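# Move the handle-less tagged battery from UPS to spill tray

## Task

The tagged battery in the open UPS has lost its handle. Take it out of the UPS and place it in the spill tray, standing upright when it comes to rest. Two lifting hooks on the bench are available to help.

## Robot and tools

Robot: two seven-joint xArm7 arms, left_arm and right_arm, each with a parallel two-finger gripper. The URDF root of left_arm sits at (+0.006, +0.344, 0) m in the scene frame and is turned slightly about z (quat_wxyz +1.000, 0, 0, +0.028). The root of right_arm sits at (+0.049, -0.389, 0) m (quat_wxyz +1.000, 0, 0, +0.008). Cameras: cam_high and cam_low are fixed on a stand behind the arms; cam_left_wrist and cam_right_wrist ride on the grippers. All images are 896x504.

Frames. The scene frame has its origin at table-top height, halfway between the nominal bases, with +x reaching out over the table, +z up, and left_arm on the +y side. Image left and right do not match arm names. Each arm reports its gripper position, orientation, velocities and Hand target in its own base frame. Fixed cameras and the table use the scene frame. The gripper's fingers point along its +z axis and close along its y axis. end_effector_position is the pad midpoint of closed fingers, about 2 cm short of the tips; closing pushes the tips roughly 10 mm further along +z, mostly while the pads are still more than 40 mm apart. Reported poses can be off by a few centimetres, more at long reach.

execute_actions(actions, cameras). actions is a list of up to 15 actions. Each action is a table of up to 15 rows, one row per 1/30 s control step; if a table has fewer than 15 rows, its final row repeats. Each row is a single flat list of 14 numbers, each in [-1, 1], covering both arms: dx, dy, dz, rx, ry, rz, opening for left_arm, then the same seven for right_arm. The first six per arm are an offset, not a pose: they are measured from that arm's Hand target as it stood when the action began, along that arm's own base axes, and every row of the action is measured from that same start. 1.0 means 0.6 m for dx, dy, dz and 180 degrees for rx, ry, rz, which together form one rotation vector turning about the Hand target's position. Repeating an offset in a later action moves the arm again. A translation longer than 1.0 may be scaled down along its direction. The opening is absolute: +1 fully open (0.084 m), -1 closed. Sending six zeros re-requests the current Hand target; a 0 opening is a real half-open command, so resend an arm's present opening to leave it unchanged. cameras lists names, ["all"] or []; images appear only when asked for or when actions is empty. An unknown camera name invalidates the call.

move(target, speed, blend, opening_speed, blocking, cameras). target is one 14-number row laid out as above, or a list of up to 15 such rows; every row is an offset from the Hand targets held when the move starts, not from the previous row. The grippers follow straight paths that finish together, with no collision avoidance. speed is the peak path speed in m/s, 0.002 to 1, default 0.25 (rotation up to twice that in rad/s), one value or one per target. blend, in metres, rounds corners at intermediate targets; 0 stops at each. opening_speed sets how fast openings change, per second on the -1 to +1 scale, at least 0.2. A move is capped at 10 s. blocking=false returns after about 0.5 s while the move continues. The result adds a move: line giving the ending (done, off_target, moving, held, fault and so on) and limits such as paced (pose clipped) or held (steps withheld). done means within 3 mm and 2 degrees and at rest; neither done nor off_target tells you whether something is touched.

wait(seconds 0 to 10) lets time pass holding the last command. stop brakes a running move. zoom_image(camera, region [x0, y0, x1, y1] pixels, at most 504 each way) enlarges part of the latest image of one of the four cameras. clear_fault(arm) clears a torque fault on that arm only after a result has reported it. read_manual gives licence texts only. finished_scene(scene) ends the scene for good; call it only once the battery rests upright in the tray without help.

Control details. Each step the commanded pose is clipped to at most 70 mm and 16 degrees from the measured gripper pose, so Hand target is your last pose after clipping. Grippers often stop short of it; a fresh command, even all zeros, requests it again, or send the remaining gap as an offset. Large wrist turns can swing the elbow. A clearance check blocks commands that bring one arm too close to the other (fingertips excepted), but contact can still happen.

Result lines. grip_measured is the measured finger opening on the command scale; to hold something keep commanding clearly below it, lower meaning a firmer squeeze (about 24 N per pad at most). Joint torques include the arm's own weight and are noisy. Wrist depth gives a 7x7 grid per wrist camera of median distances in mm (172 to 3000), rows separated by " / ", '-' for no value. Joint velocities may read within noise when still. Tool commands shows current gripper commands.

Hazards. Contact torque above a joint's load limit (waist 41.3, shoulder 41.5, upper arm roll 26.4, elbow 26.4, forearm roll 26.4, wrist pitch 14.2, wrist roll 14.8 N m, held weight included), or a motor held at its torque limit for 1 s, causes a torque fault that stops the arm until clear_fault. Hot motors show MOTOR HOT at 65 °C and brake the arm at 80 °C for 30 to 60 s or more; loads, stretched arms and pushing at unreachable poses heat them. Pressing or hitting the two arms together, or one gripper closing on the other's fingers, can fail the task. Do not let anything fall off the table, drop parts from height, release moving parts, or strike fixed or heavy objects hard. Move slowly near contact: faster moves and targets deeper past the contact push harder. Loose objects may occasionally be nudged by outside disturbances.

Each tool is called after "Call:" by a JSON object that holds its "api" and its "payload".

## Session

Call:
{"api": "execute_actions", "payload": {"actions": []}}

Scene clock: 0.00 s.
left_arm: end_effector_position=(+0.4293, -0.2487, +0.3619) grip_measured=+1.00 end_effector_quat_wxyz=(-0.022, +0.850, -0.175, +0.496) | right_arm: end_effector_position=(+0.4513, +0.0384, +0.2304) grip_measured=+1.00 end_effector_quat_wxyz=(+0.224, +0.657, -0.575, +0.434)
Joint positions: left_arm=[-0.001 -0.541 -0.484 0.611 0.734 0.147 -0.825 0.084] | right_arm=[-0.135 0.052 0.68 0.931 -1.064 1.369 2.492 0.084]
Joint velocities: within noise
Joint torques (N m): no reading
Motor temperatures (°C): left_arm=[43 33 35 41 39 42 41] | right_arm=[38 39 40 44 37 39 39]
Wrist depth (mm): cam_left_wrist=[2738 2696 1536 1405 1348 - 2851 / 2923 - 1361 2364 2448 2706 2585 / - - 2483 2474 2431 2364 2264 / 2874 2685 2414 2356 2228 2074 1979 / 2510 2309 2106 2106 380 370 578 / 2145 1991 1888 - 352 336 322 / - 1847 1763 566 325 309 299] | cam_right_wrist=[2050 1940 1842 1711 1642 1560 1506 / 2235 2050 2008 1867 1749 1673 1585 / 2422 2309 2138 2050 1930 1818 1741 / 2414 2302 2192 2068 1991 1882 1847 / 2112 2026 527 512 491 463 447 / 1852 1813 474 458 437 419 403 / 1638 1615 422 411 401 386 377]
Hand target: left_arm +0.4293, -0.2487, +0.3619; -0.022, +0.850, -0.175, +0.496 | right_arm +0.4513, +0.0384, +0.2304; +0.224, +0.657, -0.575, +0.434
Tool commands: left_gripper/opening=+1.0 right_gripper/opening=+1.0

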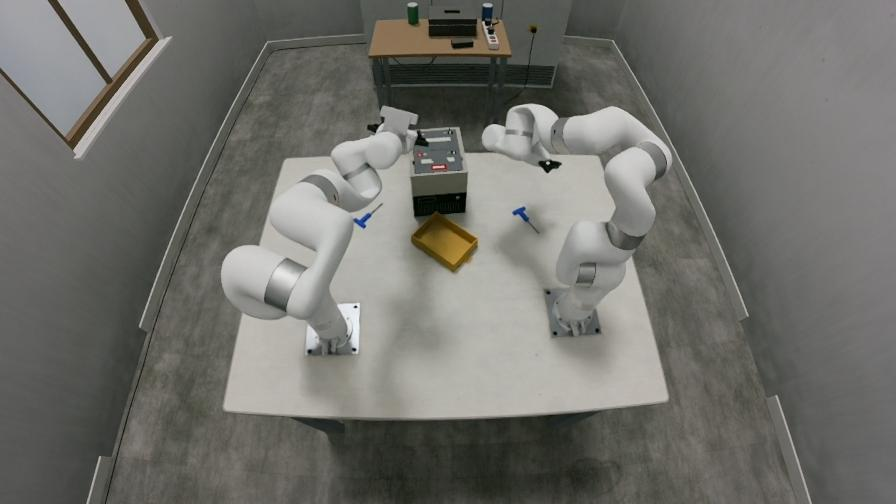

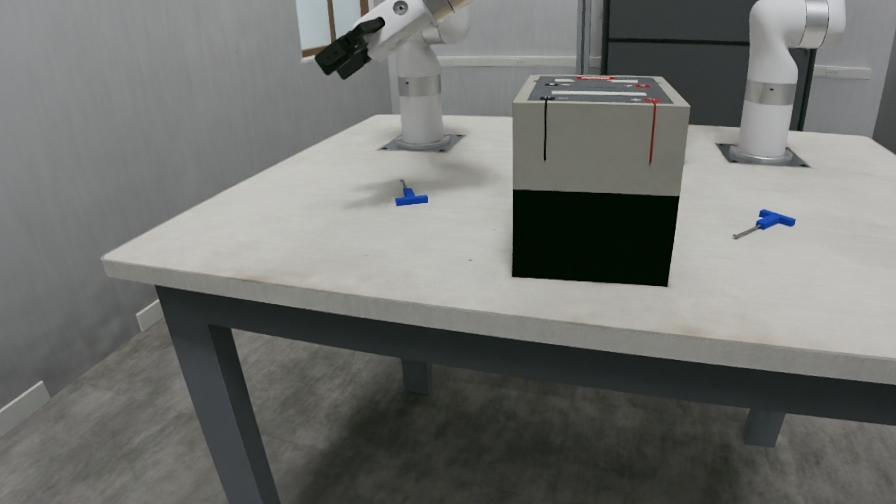

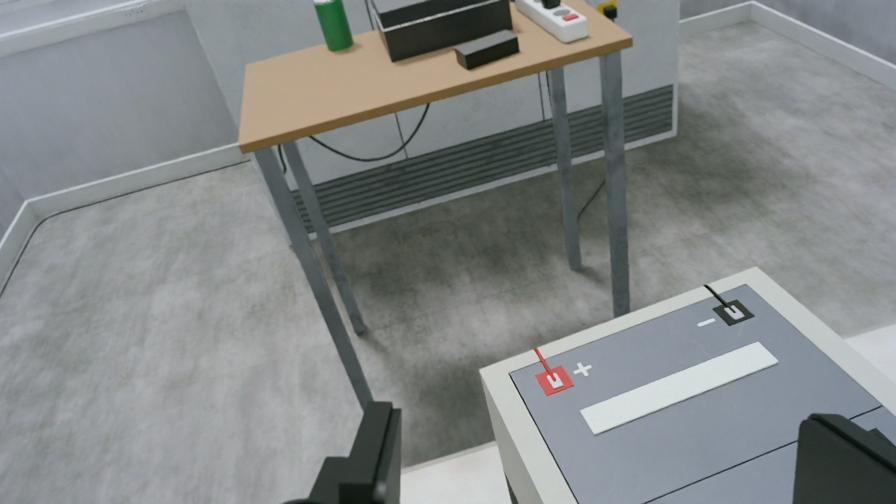

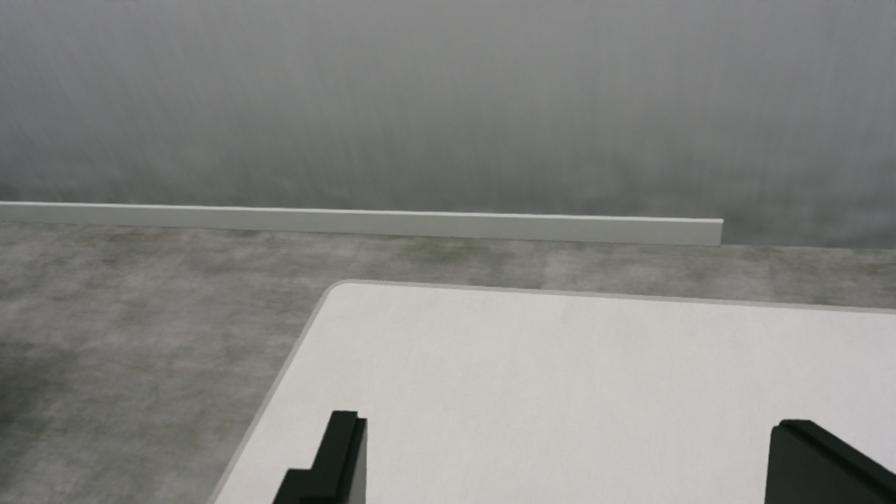

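Call:
{"api": "zoom_image", "payload": {"camera": "cam_high", "region": [340, 100, 560, 280]}}

Call:
{"api": "zoom_image", "payload": {"camera": "cam_high", "region": [400, 115, 480, 185]}}

Call:
{"api": "zoom_image", "payload": {"camera": "cam_low", "region": [380, 160, 450, 220]}}

Call:
{"api": "zoom_image", "payload": {"camera": "cam_low", "region": [720, 190, 810, 250]}}

Scaled by 2.291 from the camera's 896x504 image, which has a finer 1280x720 frame.

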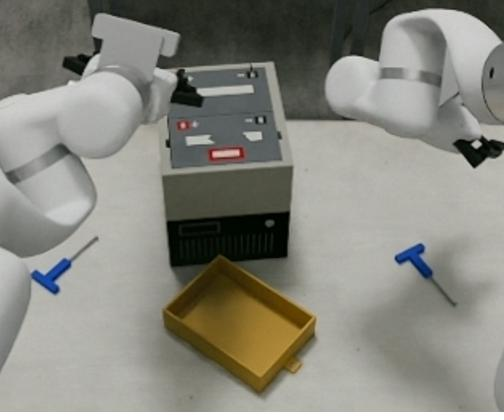

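Scaled by 6.300 from the camera's 896x504 image, which has a finer 1280x720 frame.

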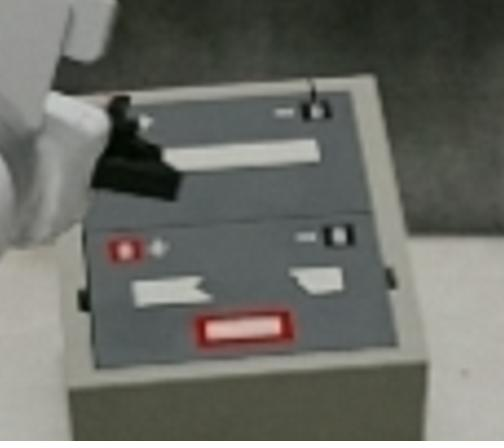

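Scaled by 7.200 from the camera's 896x504 image, which has a finer 1280x720 frame.

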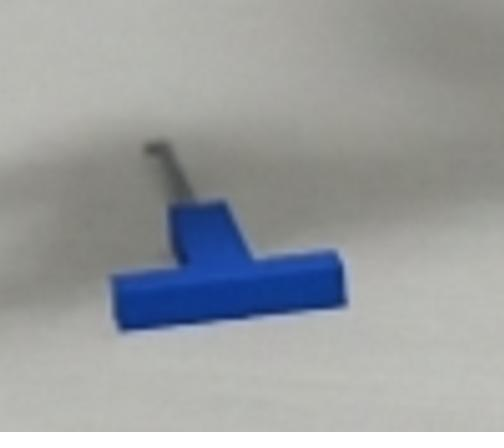

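Scaled by 5.600 from the camera's 896x504 image, which has a finer 1280x720 frame.

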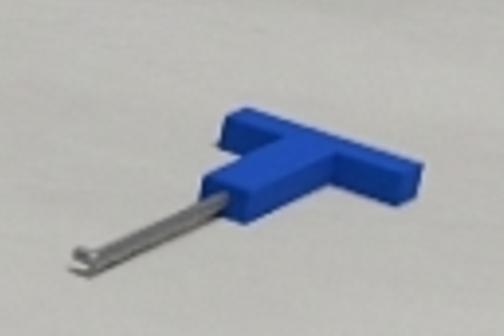

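Call:
{"api": "move", "payload": {"target": [-0.055,-0.147,0.097,-0.015,0.3325,0.117,1,-0.28,0.128,0.1,0.1615,0.313,0.415,1], "speed": 0.4, "cameras": ["all"]}}

Scene clock: 35.40 s.
left_arm: end_effector_position=(+0.3963, -0.3369, +0.4201) grip_measured=+1.00 end_effector_quat_wxyz=(+0.001, +1.000, -0.001, +0.000) | right_arm: end_effector_position=(+0.2833, +0.1152, +0.2904) grip_measured=+1.00 end_effector_quat_wxyz=(-0.001, +1.000, +0.000, +0.000)
Joint positions: left_arm=[-0.358 0.25 -0.444 1.963 0.107 1.735 -0.771 0.084] | right_arm=[0.361 -0.597 0.019 0.76 0.012 1.357 0.373 0.084]
Joint torques (N m): left_arm=[-0.94 -26.67 -2.09 17.05 0.88 -0.98 -0.14] | right_arm=[0.78 -6.06 -0.33 21.16 0.8 -1.25 -0.4]
Wrist depth (mm): cam_left_wrist=[531 530 531 334 334 334 532 / 534 537 538 336 337 339 538 / 542 543 543 340 341 343 546 / 549 550 551 345 345 548 548 / 560 558 560 555 559 560 560 / 565 562 563 560 563 565 566 / - 572 570 568 568 568 571] | cam_right_wrist=[317 395 398 401 405 408 411 / 397 399 403 406 410 413 416 / 400 407 409 412 416 419 422 / 403 410 415 417 422 425 427 / 412 413 420 422 426 431 435 / 415 422 425 427 432 437 442 / - 425 432 436 438 443 446]
Hand target: left_arm +0.3963, -0.3369, +0.4201; +0.001, +1.000, -0.001, +0.000 | right_arm +0.2833, +0.1152, +0.2904; -0.001, +1.000, +0.000, +0.000
Off the commanded pose: left_arm 0.000 m, 0 deg | right_arm 0.000 m, 0 deg.
move: done
camera_calibration:
cam_left_wrist: T_world_to_cam=[[0.0154701, -0.99986, 0.00630169, -0.315072], [-0.993492, -0.0146596, 0.112959, 0.388318], [-0.112851, -0.00800816, -0.99358, 0.597101], [0, 0, 0, 1]] pos_world=[0.458048, -0.304554, 0.551389]
cam_right_wrist: T_world_to_cam=[[0.0406365, -0.998617, 0.0333662, 0.119209], [-0.992145, -0.036374, 0.11969, 0.300996], [-0.118311, -0.0379679, -0.99225, 0.457767], [0, 0, 0, 1]] pos_world=[0.347947, 0.147373, 0.414216]

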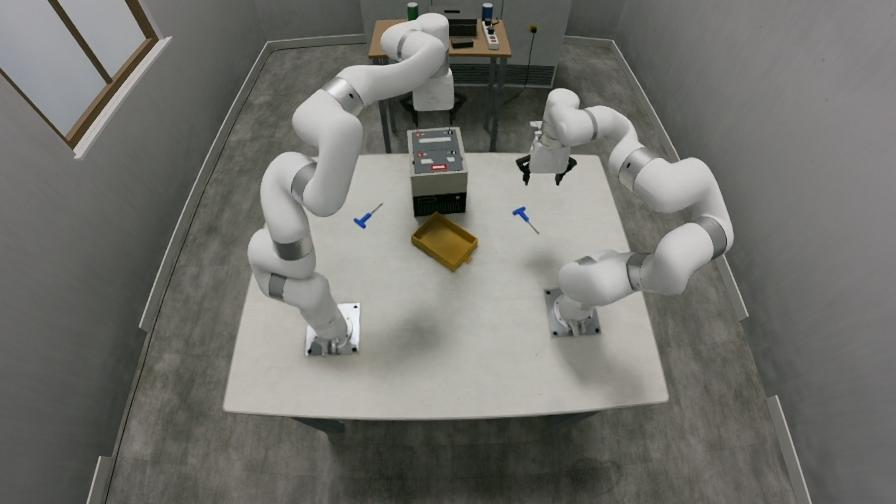

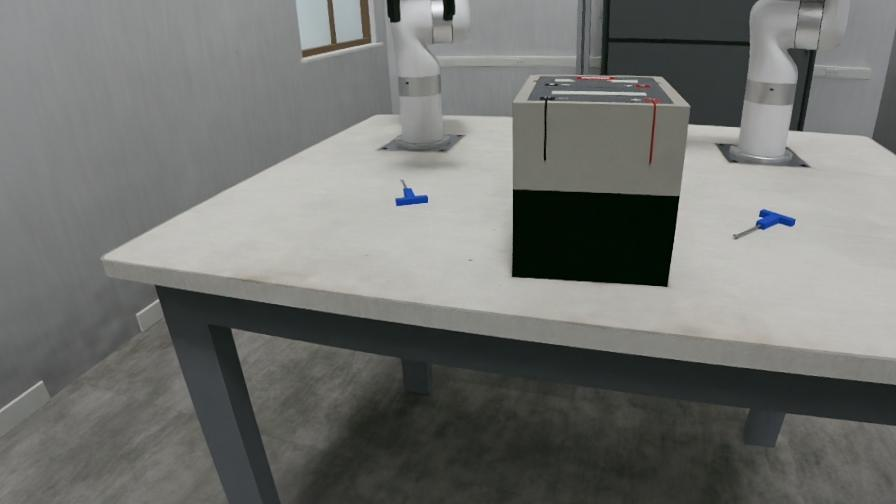

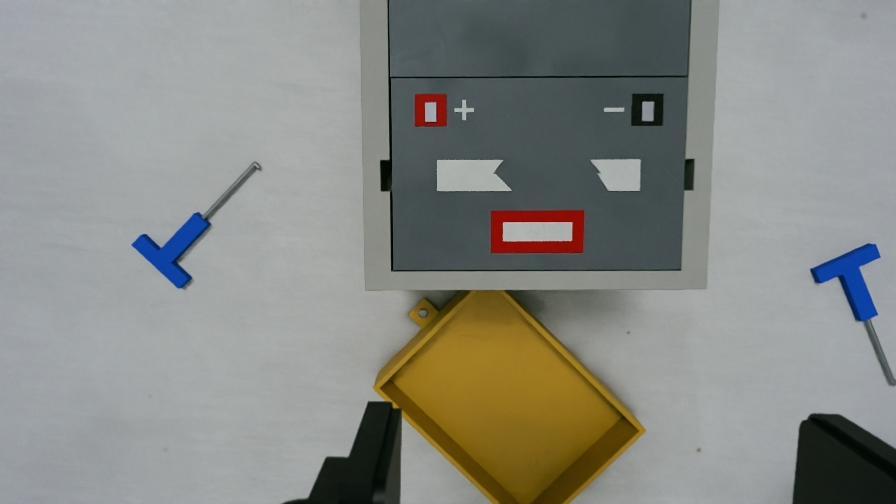

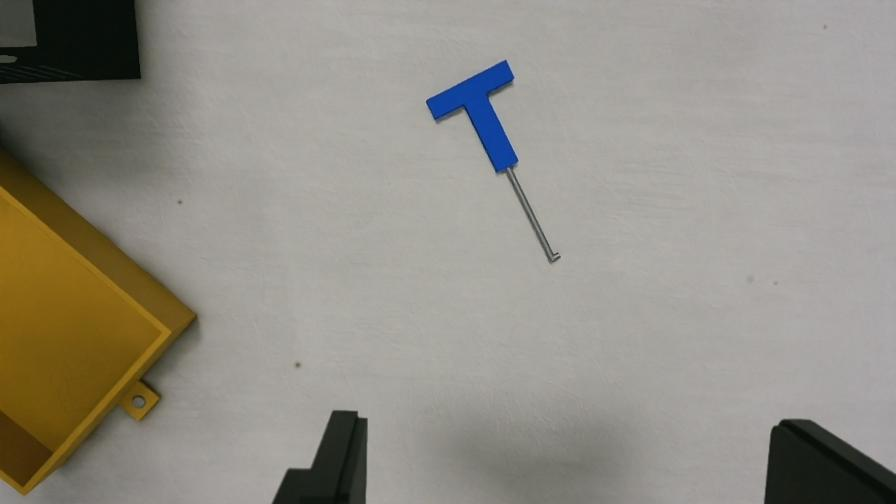

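Call:
{"api": "zoom_image", "payload": {"camera": "cam_left_wrist", "region": [350, 130, 430, 210]}}

Call:
{"api": "zoom_image", "payload": {"camera": "cam_left_wrist", "region": [650, 130, 730, 210]}}

Call:
{"api": "zoom_image", "payload": {"camera": "cam_right_wrist", "region": [410, 50, 580, 270]}}

Call:
{"api": "zoom_image", "payload": {"camera": "cam_left_wrist", "region": [120, 150, 280, 300]}}

Scaled by 6.300 from the camera's 896x504 image, which has a finer 1280x720 frame.

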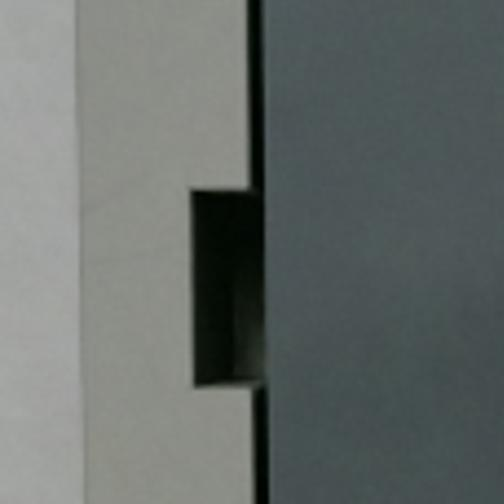

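Scaled by 6.300 from the camera's 896x504 image, which has a finer 1280x720 frame.

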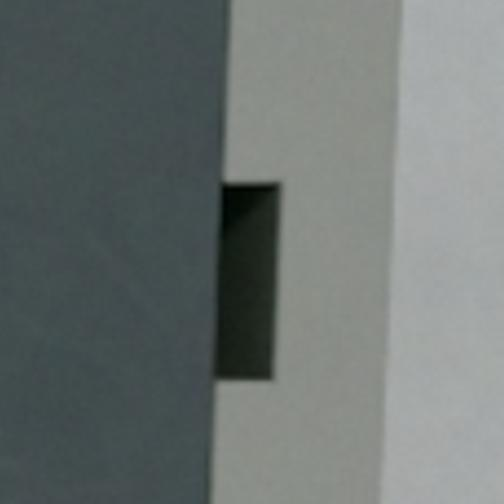

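Scaled by 2.291 from the camera's 896x504 image, which has a finer 1280x720 frame.

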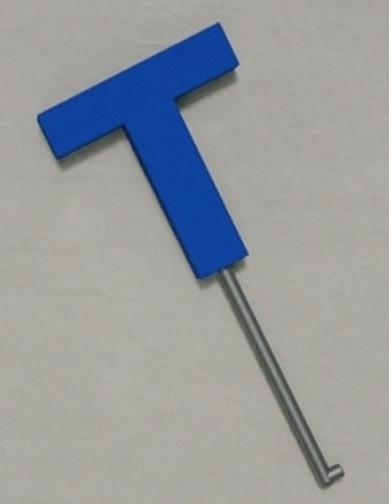

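Scaled by 3.150 from the camera's 896x504 image, which has a finer 1280x720 frame.

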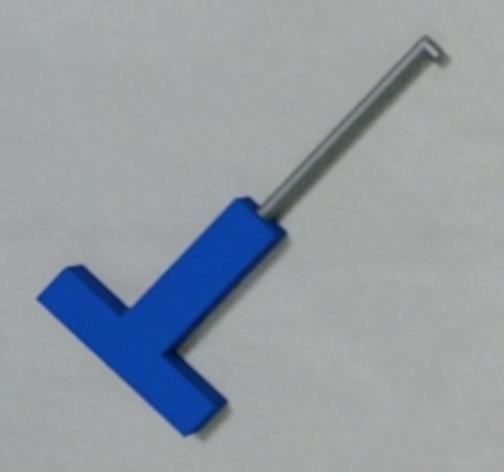

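Call:
{"api": "move", "payload": {"target": [0.033,0.047,-0.25,0,0,0,1,0.143,-0.009,-0.267,0,0,0.172,1], "cameras": ["cam_left_wrist","cam_right_wrist"]}}

Call:
{"api": "zoom_image", "payload": {"camera": "cam_left_wrist", "region": [380, 180, 540, 320]}}

Scene clock: 90.07 s.
left_arm: end_effector_position=(+0.4161, -0.3087, +0.2701) grip_measured=+1.00 end_effector_quat_wxyz=(+0.001, +1.000, -0.001, +0.000) | right_arm: end_effector_position=(+0.3691, +0.1098, +0.1303) grip_measured=+1.00 end_effector_quat_wxyz=(+0.000, +0.964, +0.267, +0.000)
Joint positions: left_arm=[-0.265 0.147 -0.403 1.403 0.059 1.267 -0.68 0.084] | right_arm=[0.399 -0.147 -0.109 0.655 -0.021 0.802 -0.236 0.084]
Joint torques (N m): left_arm=[0.42 -25.36 -0.55 18.03 0.86 -1.51 0.23] | right_arm=[0.57 -13.7 -0.22 18.85 1.16 -1.4 -0.46]
Wrist depth (mm): cam_left_wrist=[386 387 - 188 188 188 188 / 390 390 - 190 190 190 190 / 396 395 - 192 192 193 193 / 400 400 - 195 194 195 194 / 403 405 - 198 197 197 198 / 410 409 - 200 200 200 200 / 413 416 416 398 412 415 416] | cam_right_wrist=[240 242 244 245 246 248 250 / 244 245 247 249 250 252 253 / 247 248 251 252 253 256 256 / 251 252 253 255 256 258 260 / 254 256 257 259 260 263 264 / 257 258 260 262 264 266 268 / 260 262 265 266 267 270 272]
Hand target: left_arm +0.4161, -0.3087, +0.2701; +0.001, +1.000, -0.001, +0.000 | right_arm +0.3691, +0.1098, +0.1302; -0.001, +0.964, +0.267, +0.000
Off the commanded pose: left_arm 0.000 m, 0 deg | right_arm 0.000 m, 0 deg.
move: done
camera_calibration:
cam_left_wrist: T_world_to_cam=[[0.0154704, -0.99986, 0.00630016, -0.286236], [-0.99348, -0.0146593, 0.113058, 0.425302], [-0.112949, -0.00800814, -0.993568, 0.450568], [0, 0, 0, 1]] pos_world=[0.477849, -0.276354, 0.401389]
cam_right_wrist: T_world_to_cam=[[0.54853, -0.83546, 0.033475, -0.0897485], [-0.83211, -0.541533, 0.119727, 0.401498], [-0.081899, -0.0935284, -0.992242, 0.301521], [0, 0, 0, 1]] pos_world=[0.408014, 0.170644, 0.254116]
Images, in order (width x height): cam_left_wrist 896x504, cam_right_wrist 896x504.

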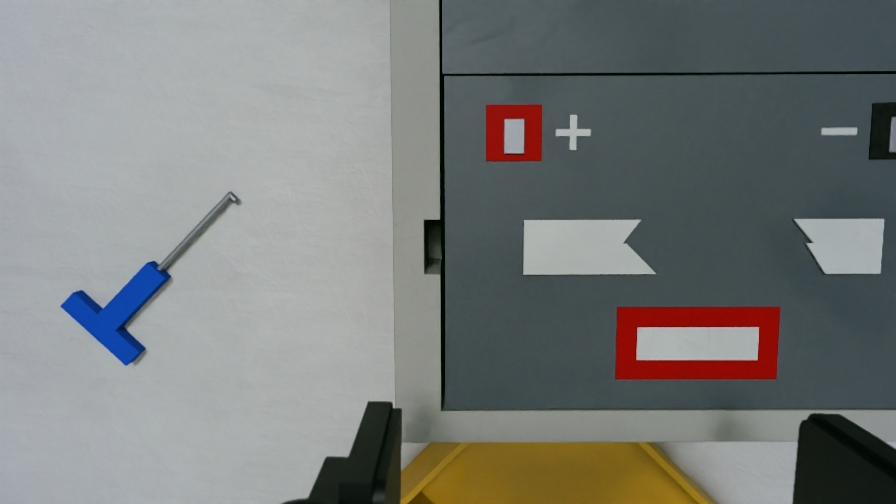

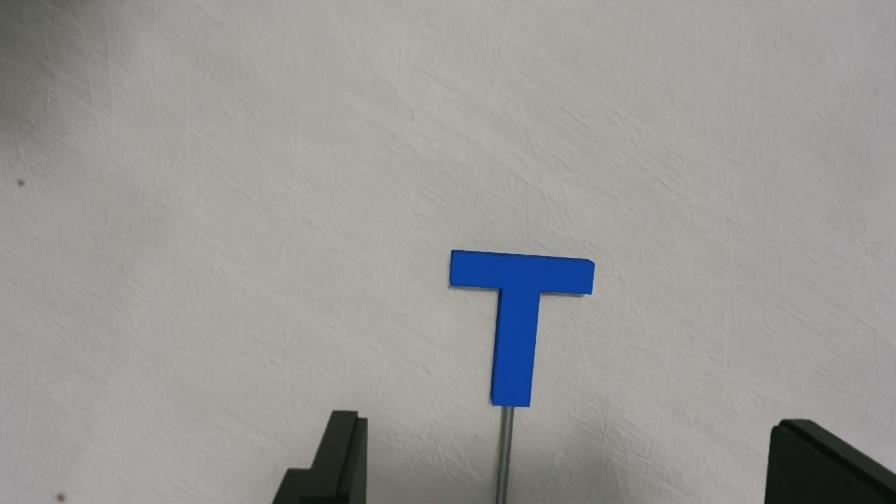

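Scaled by 3.150 from the camera's 896x504 image, which has a finer 1280x720 frame.

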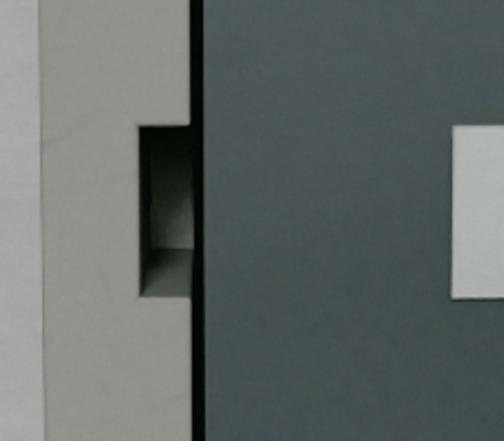

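Call:
{"api": "move", "payload": {"target": [[0.065,0.273,0,0,0,0.752,1,-0.1,-0.06,0,0,0,-0.0155,1],[0.065,0.273,-0.2335,0,0,0.752,1,-0.1,-0.06,-0.05,0,0,-0.0155,1]], "cameras": ["cam_left_wrist","cam_right_wrist"], "speed": 0.35, "blend": [0.03,0]}}

Scene clock: 123.87 s.
left_arm: end_effector_position=(+0.4551, -0.1449, +0.1300) grip_measured=+1.00 end_effector_quat_wxyz=(+0.000, +0.380, +0.925, +0.001) | right_arm: end_effector_position=(+0.3091, +0.0738, +0.1002) grip_measured=+1.00 end_effector_quat_wxyz=(-0.001, +0.970, +0.244, +0.000)
Joint positions: left_arm=[-0.129 0.144 -0.185 0.99 0.037 0.849 -2.697 0.084] | right_arm=[0.357 -0.312 -0.13 0.397 -0.06 0.708 -0.214 0.084]
Joint torques (N m): left_arm=[-0.86 -25.03 -0.17 17.05 0.78 -1.48 -0.23] | right_arm=[0.83 -9.44 0.18 17.01 0.86 -1.57 -0.39]
Wrist depth (mm): cam_left_wrist=[250 250 250 250 249 250 250 / 252 253 253 252 252 253 253 / 256 257 257 256 256 257 257 / 259 259 260 259 260 260 260 / 261 264 264 264 263 264 264 / 266 267 267 267 267 267 267 / 269 - 270 271 271 270 -] | cam_right_wrist=[213 214 215 216 217 219 221 / 215 216 218 219 212 222 223 / 218 219 221 223 224 225 227 / 221 222 224 225 226 229 230 / 224 226 227 227 229 232 234 / 227 229 230 231 233 235 237 / 229 - - 234 237 238 240]
Hand target: left_arm +0.4551, -0.1449, +0.1300; +0.000, +0.380, +0.925, +0.001 | right_arm +0.3091, +0.0738, +0.1002; -0.001, +0.970, +0.244, +0.000
Off the commanded pose: left_arm 0.000 m, 0 deg | right_arm 0.000 m, 0 deg.
move: done
camera_calibration:
cam_left_wrist: T_world_to_cam=[[0.6916, 0.722254, 0.00630836, -0.18025], [0.717148, -0.687698, 0.113007, -0.393732], [0.0859581, -0.0736317, -0.993574, 0.217153], [0, 0, 0, 1]] pos_world=[0.388359, -0.124593, 0.261389]
cam_right_wrist: T_world_to_cam=[[0.50724, -0.861157, 0.0333957, -0.0712162], [-0.85746, -0.500418, 0.119764, 0.340482], [-0.0864235, -0.0893844, -0.992241, 0.264467], [0, 0, 0, 1]] pos_world=[0.35093, 0.132694, 0.224016]
Images, in order (width x height): cam_left_wrist 896x504, cam_right_wrist 896x504.

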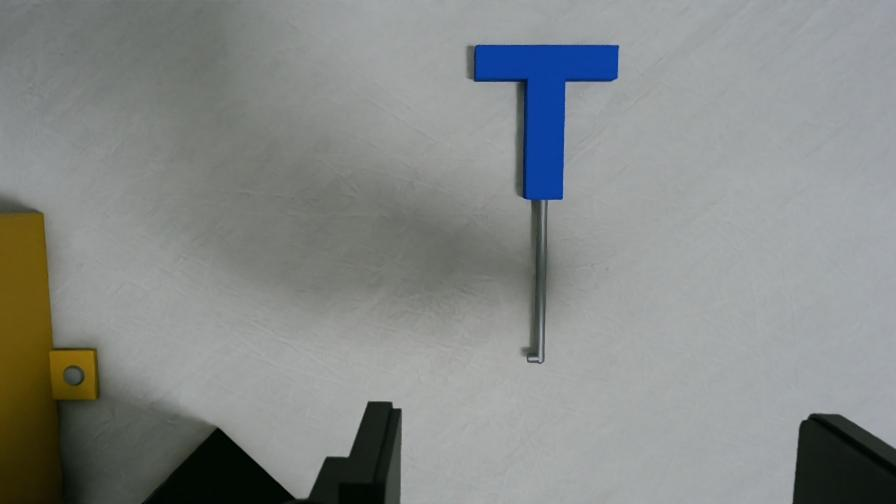

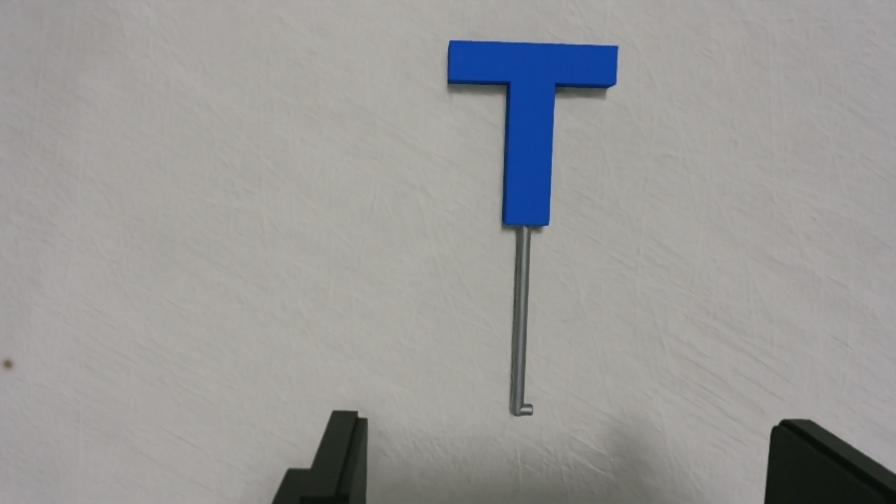

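Call:
{"api": "move", "payload": {"target": [[-0.0835,0.0923,-0.05,0,0,0.0045,0.4,0.103,0.055,0,0,0,0,0.4],[-0.0835,0.0923,-0.175,0,0,0.0045,0.4,0.103,0.055,-0.125,0,0,0,0.4],[-0.0835,0.0923,-0.175,0,0,0.0045,-1,0.103,0.055,-0.125,0,0,0,-1],[-0.0835,0.0923,-0.05,0,0,0.0045,-1,0.103,0.055,0,0,0,0,-1]], "opening_speed": 2, "speed": 0.15, "blend": [0.01,0,0,0], "cameras": ["all"]}}

Scene clock: 192.87 s.
left_arm: end_effector_position=(+0.4050, -0.0896, +0.0999) grip_measured=-0.69 end_effector_quat_wxyz=(+0.000, +0.374, +0.927, +0.001) | right_arm: end_effector_position=(+0.3709, +0.1068, +0.1002) grip_measured=-0.69 end_effector_quat_wxyz=(-0.001, +0.970, +0.244, +0.000)
Joint positions: left_arm=[-0.072 0.011 -0.146 0.725 0.004 0.714 -2.597 0.014] | right_arm=[0.395 -0.078 -0.115 0.625 -0.012 0.703 -0.203 0.014]
Joint torques (N m): left_arm=[0.41 -23.62 0.12 16.43 -0.79 -1.09 0.26] | right_arm=[-1.5 -16.68 0.3 18.03 -0.36 -1.34 0.29]
Wrist depth (mm): cam_left_wrist=[221 221 221 221 221 221 221 / 223 223 224 223 223 224 223 / 226 227 227 227 227 227 227 / 229 230 229 230 230 229 230 / 232 233 233 234 231 232 233 / 236 236 236 237 - 236 236 / 238 238 239 - - 239 239] | cam_right_wrist=[212 213 215 216 217 219 220 / 215 215 218 219 220 222 223 / 218 219 220 222 223 225 226 / 220 222 223 225 226 228 230 / 223 225 226 227 228 232 233 / 227 229 230 - - 235 237 / 229 231 231 - - 237 239]
Hand target: left_arm +0.4050, -0.0896, +0.1000; +0.000, +0.374, +0.927, +0.001 | right_arm +0.3709, +0.1068, +0.1002; -0.001, +0.970, +0.244, +0.000
Off the commanded pose: left_arm 0.000 m, 0 deg | right_arm 0.000 m, 0 deg.
move: done
camera_calibration:
cam_left_wrist: T_world_to_cam=[[0.681294, 0.731983, 0.00624972, -0.180343], [0.726829, -0.677462, 0.112983, -0.31931], [0.0869354, -0.072432, -0.993577, 0.19534], [0, 0, 0, 1]] pos_world=[0.337968, -0.0701636, 0.231289]
cam_right_wrist: T_world_to_cam=[[0.50724, -0.861157, 0.0333957, -0.0741454], [-0.85746, -0.500418, 0.119764, 0.409987], [-0.0864235, -0.0893844, -0.992241, 0.272758], [0, 0, 0, 1]] pos_world=[0.41273, 0.165694, 0.224016]

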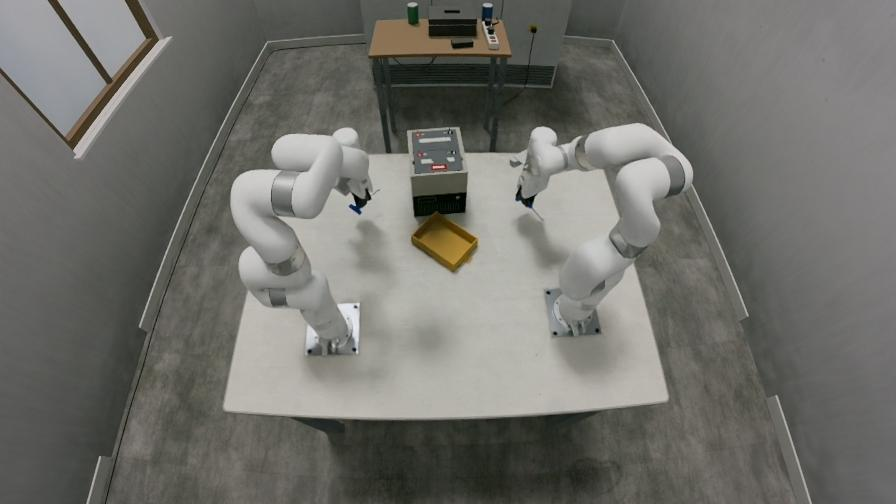

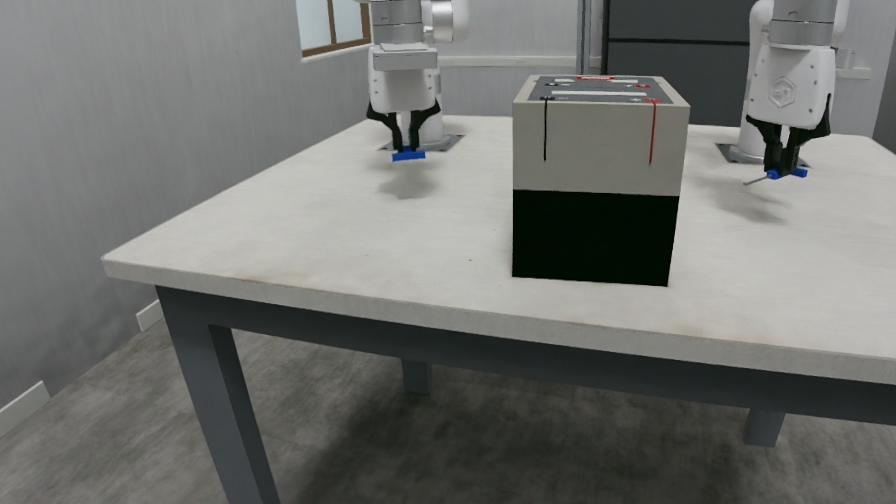

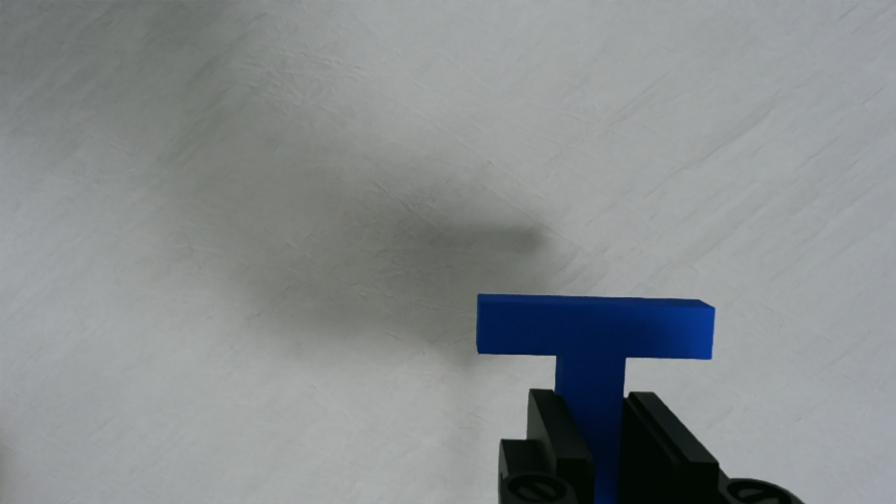

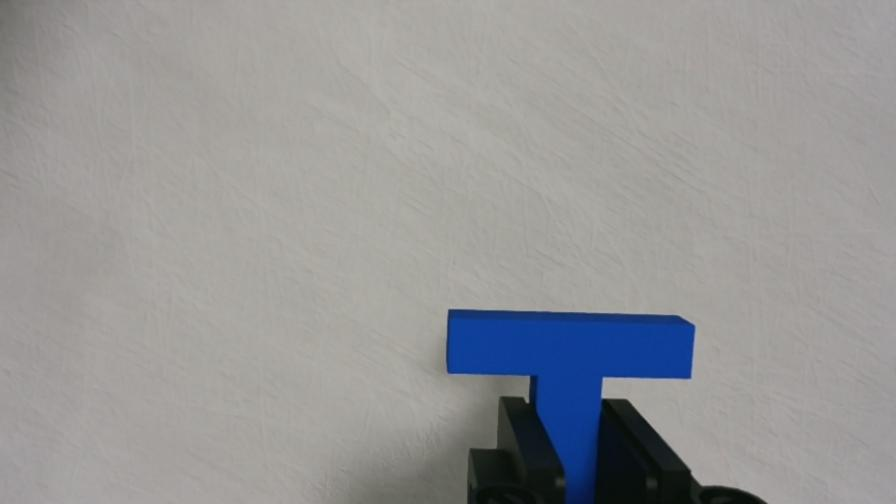

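Call:
{"api": "move", "payload": {"target": [[-0.4767,-0.603,0.05,0,0,-0.7694,-1,0,0,0,0,0,0,-1],[-0.4767,-0.603,-0.1215,0,0,-0.7694,-1,0,0,0,0,0,0,-1],[-0.4767,-0.603,-0.1215,0,0,-0.7694,-0.3,0,0,0,0,0,0,-1],[-0.4767,-0.603,0.05,0,0,-0.7694,-0.3,0,0,0,0,0,0,-1]], "opening_speed": 1.5, "speed": [0.4,0.12,0.12,0.2], "blend": [0.005,0,0,0], "cameras": ["cam_high","cam_left_wrist"]}}

Scene clock: 208.53 s.
left_arm: end_effector_position=(+0.1190, -0.4514, +0.1299) grip_measured=-0.32 end_effector_quat_wxyz=(+0.001, +1.000, -0.021, +0.000) | right_arm: end_effector_position=(+0.3709, +0.1068, +0.1002) grip_measured=-0.69 end_effector_quat_wxyz=(-0.001, +0.970, +0.244, +0.000)
Joint positions: left_arm=[-0.689 0.134 -0.637 0.948 0.107 0.841 -1.351 0.03] | right_arm=[0.395 -0.078 -0.115 0.625 -0.012 0.703 -0.203 0.014]
Joint torques (N m): left_arm=[0.42 -22.97 -1.86 17.1 -0.78 -1.07 0.48] | right_arm=[-1.54 -16.52 0.29 18.07 -0.37 -1.25 0.3]
Wrist depth (mm): cam_left_wrist=[250 247 248 246 251 251 251 / 253 248 250 250 253 253 254 / 256 257 244 256 257 257 257 / 259 260 260 259 251 260 260 / 264 264 264 264 262 263 264 / 266 266 267 267 266 267 267 / 269 269 - - 269 - 271] | cam_right_wrist=[212 214 215 216 217 219 221 / 214 216 217 219 221 222 223 / 217 218 220 222 224 225 227 / 220 222 223 225 227 228 229 / 224 225 226 226 228 231 233 / 227 228 230 - - 234 236 / 229 232 232 - - 238 239]
Hand target: left_arm +0.1190, -0.4514, +0.1300; +0.001, +1.000, -0.021, +0.000 | right_arm +0.3709, +0.1068, +0.1002; -0.001, +0.970, +0.244, +0.000
Off the commanded pose: left_arm 0.000 m, 0 deg | right_arm 0.000 m, 0 deg.
move: done
camera_calibration:
cam_left_wrist: T_world_to_cam=[[-0.0250252, -0.999667, 0.00621987, -0.418404], [-0.993256, 0.0255683, 0.113084, 0.162024], [-0.113205, -0.00334798, -0.993566, 0.278703], [0, 0, 0, 1]] pos_world=[0.182012, -0.421474, 0.261189]
Images, in order (width x height): cam_high 896x504, cam_left_wrist 896x504.

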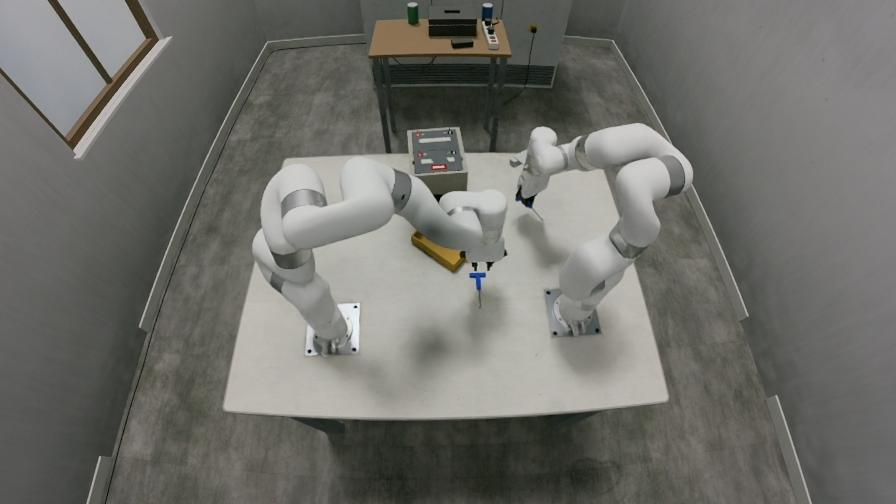

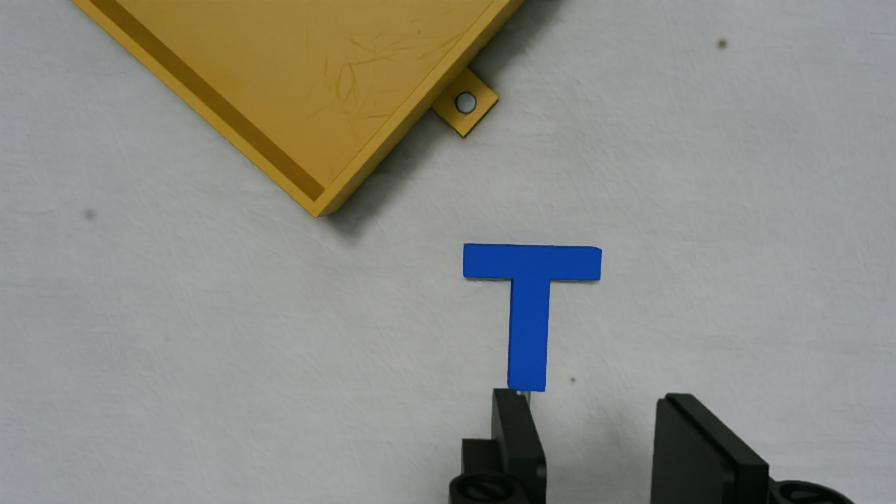

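Call:
{"api": "move", "payload": {"target": [[0.1875,0.2157,0,0,0,0.2656,0,0,0,0,0,0,0,-1],[0.1875,0.2157,-0.15,0,0,0.2656,0,0,0,0,0,0,0,-1],[0.1875,0.2157,-0.15,0,0,0.2656,-1,0,0,0,0,0,0,-1],[0.2208,0.1623,-0.15,0,0,0.5128,-1,0,0,0,0,0,0,-1],[0.2208,0.1623,-0.15,0,0,0.5128,0,0,0,0,0,0,0,-1],[0.2208,0.1623,0.01,0,0,0.5128,0,0,0,0,0,0,0,-1]], "opening_speed": 2, "speed": [0.35,0.12,0.12,0.15,0.1,0.2], "blend": [0.005,0,0,0,0,0], "cameras": ["cam_high","cam_left_wrist"]}}

Scene clock: 231.10 s.
left_arm: end_effector_position=(+0.2275, -0.3157, +0.0378) grip_measured=-0.90 end_effector_quat_wxyz=(-0.020, +0.914, +0.406, -0.002) | right_arm: end_effector_position=(+0.3709, +0.1068, +0.1002) grip_measured=-0.69 end_effector_quat_wxyz=(-0.001, +0.970, +0.244, +0.000)
Joint positions: left_arm=[-0.494 0.132 -0.443 0.636 0.113 0.559 -1.868 0.004] | right_arm=[0.395 -0.078 -0.115 0.625 -0.012 0.703 -0.203 0.014]
Joint torques (N m): left_arm=[2.17 -20.78 1.42 -7.97 0.02 8.85 -0.2] | right_arm=[-1.47 -16.2 0.3 18 -0.4 -1.24 0.27]
Wrist depth (mm): cam_left_wrist=[- - - - - - - / - - - - - - - / - - - - - - - / 172 172 - - - - - / 174 174 173 172 - - - / 176 176 175 174 - - - / 179 178 177 175 - - -] | cam_right_wrist=[212 213 214 216 217 219 220 / 214 216 217 219 220 221 223 / 218 219 221 222 224 225 227 / 221 222 223 225 226 228 229 / 224 225 226 227 228 231 233 / 226 228 230 - - 234 236 / 230 231 232 - - 238 239]
Hand target: left_arm +0.2275, -0.3157, +0.0378; -0.020, +0.914, +0.406, -0.002 (not the last commanded pose) | right_arm +0.3709, +0.1068, +0.1002; -0.001, +0.970, +0.244, +0.000
Tool commands: left_gripper/opening=-1.0 right_gripper/opening=-1.0
Off the commanded pose: left_arm 0.108 m, 42 deg | right_arm 0.000 m, 0 deg.
TORQUE FAULT: the external load on joint 6 (wrist pitch) of the left arm reached its load limit, and that arm stopped. The contact can be on any part of that arm beyond that joint, not only on its tool. A torque fault puts only its own arm into a fault stop. That arm's remaining commands of this call were not run. The hold on joint 6 (wrist pitch) of that arm was moved back by the arm itself, up to 3 degrees, as the stop began. That arm is still stopped at the end of this call. While its stop runs, that arm, its gripper or tool too, takes no new command.
CLEAR FAULT: the left arm stays stopped (state 4) until you call clear_fault(arm="left_arm").
End effector pose when the fault began: left_arm: position (+0.2315, -0.3219, +0.0392), quat_wxyz (-0.003, +0.914, +0.406, -0.001)
Joint positions when the fault began: left_arm=[-0.493 0.131 -0.443 0.631 0.113 0.521 -1.867 0.01]
move: fault (left_arm); path passed 3 of 6 targets; target 5's new opening was not sent
camera_calibration:
cam_left_wrist: T_world_to_cam=[[0.752767, -0.657455, -0.0331008, -0.346942], [-0.651918, -0.751518, 0.101111, -0.0457474], [-0.091352, -0.0545344, -0.994324, 0.1789], [0, 0, 0, 1]] pos_world=[0.247686, -0.252723, 0.171026]
Images, in order (width x height): cam_high 896x504, cam_left_wrist 896x504.

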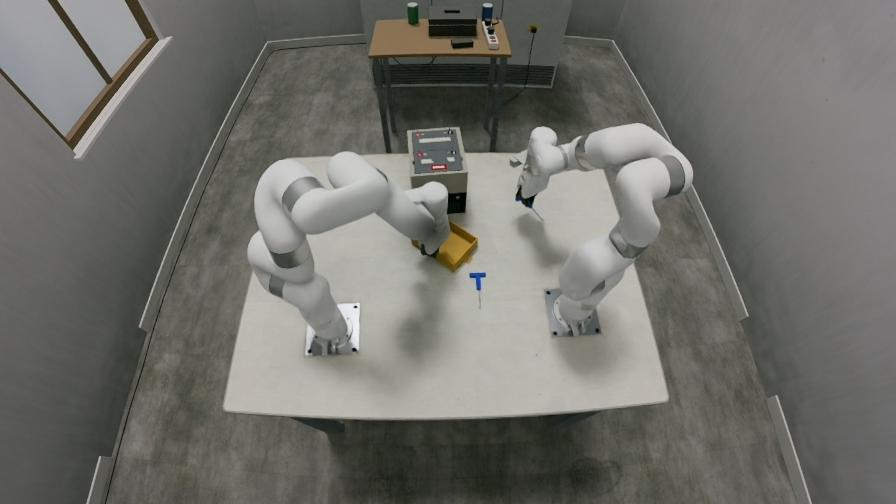

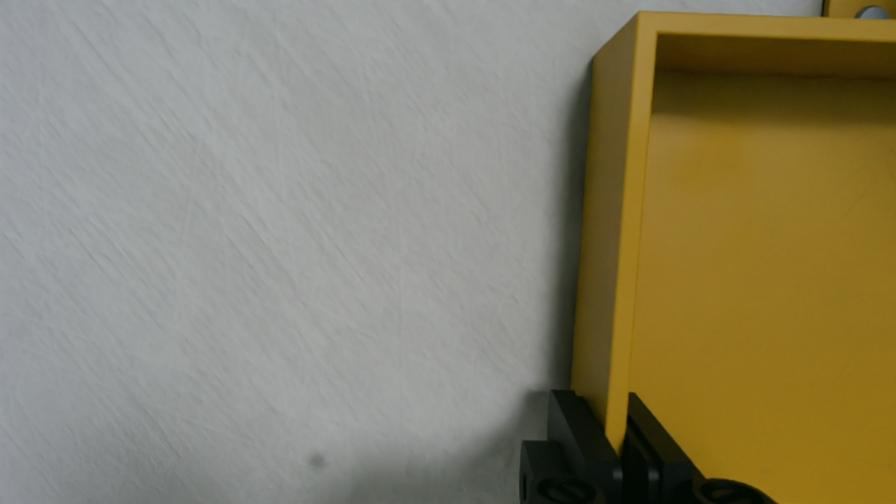

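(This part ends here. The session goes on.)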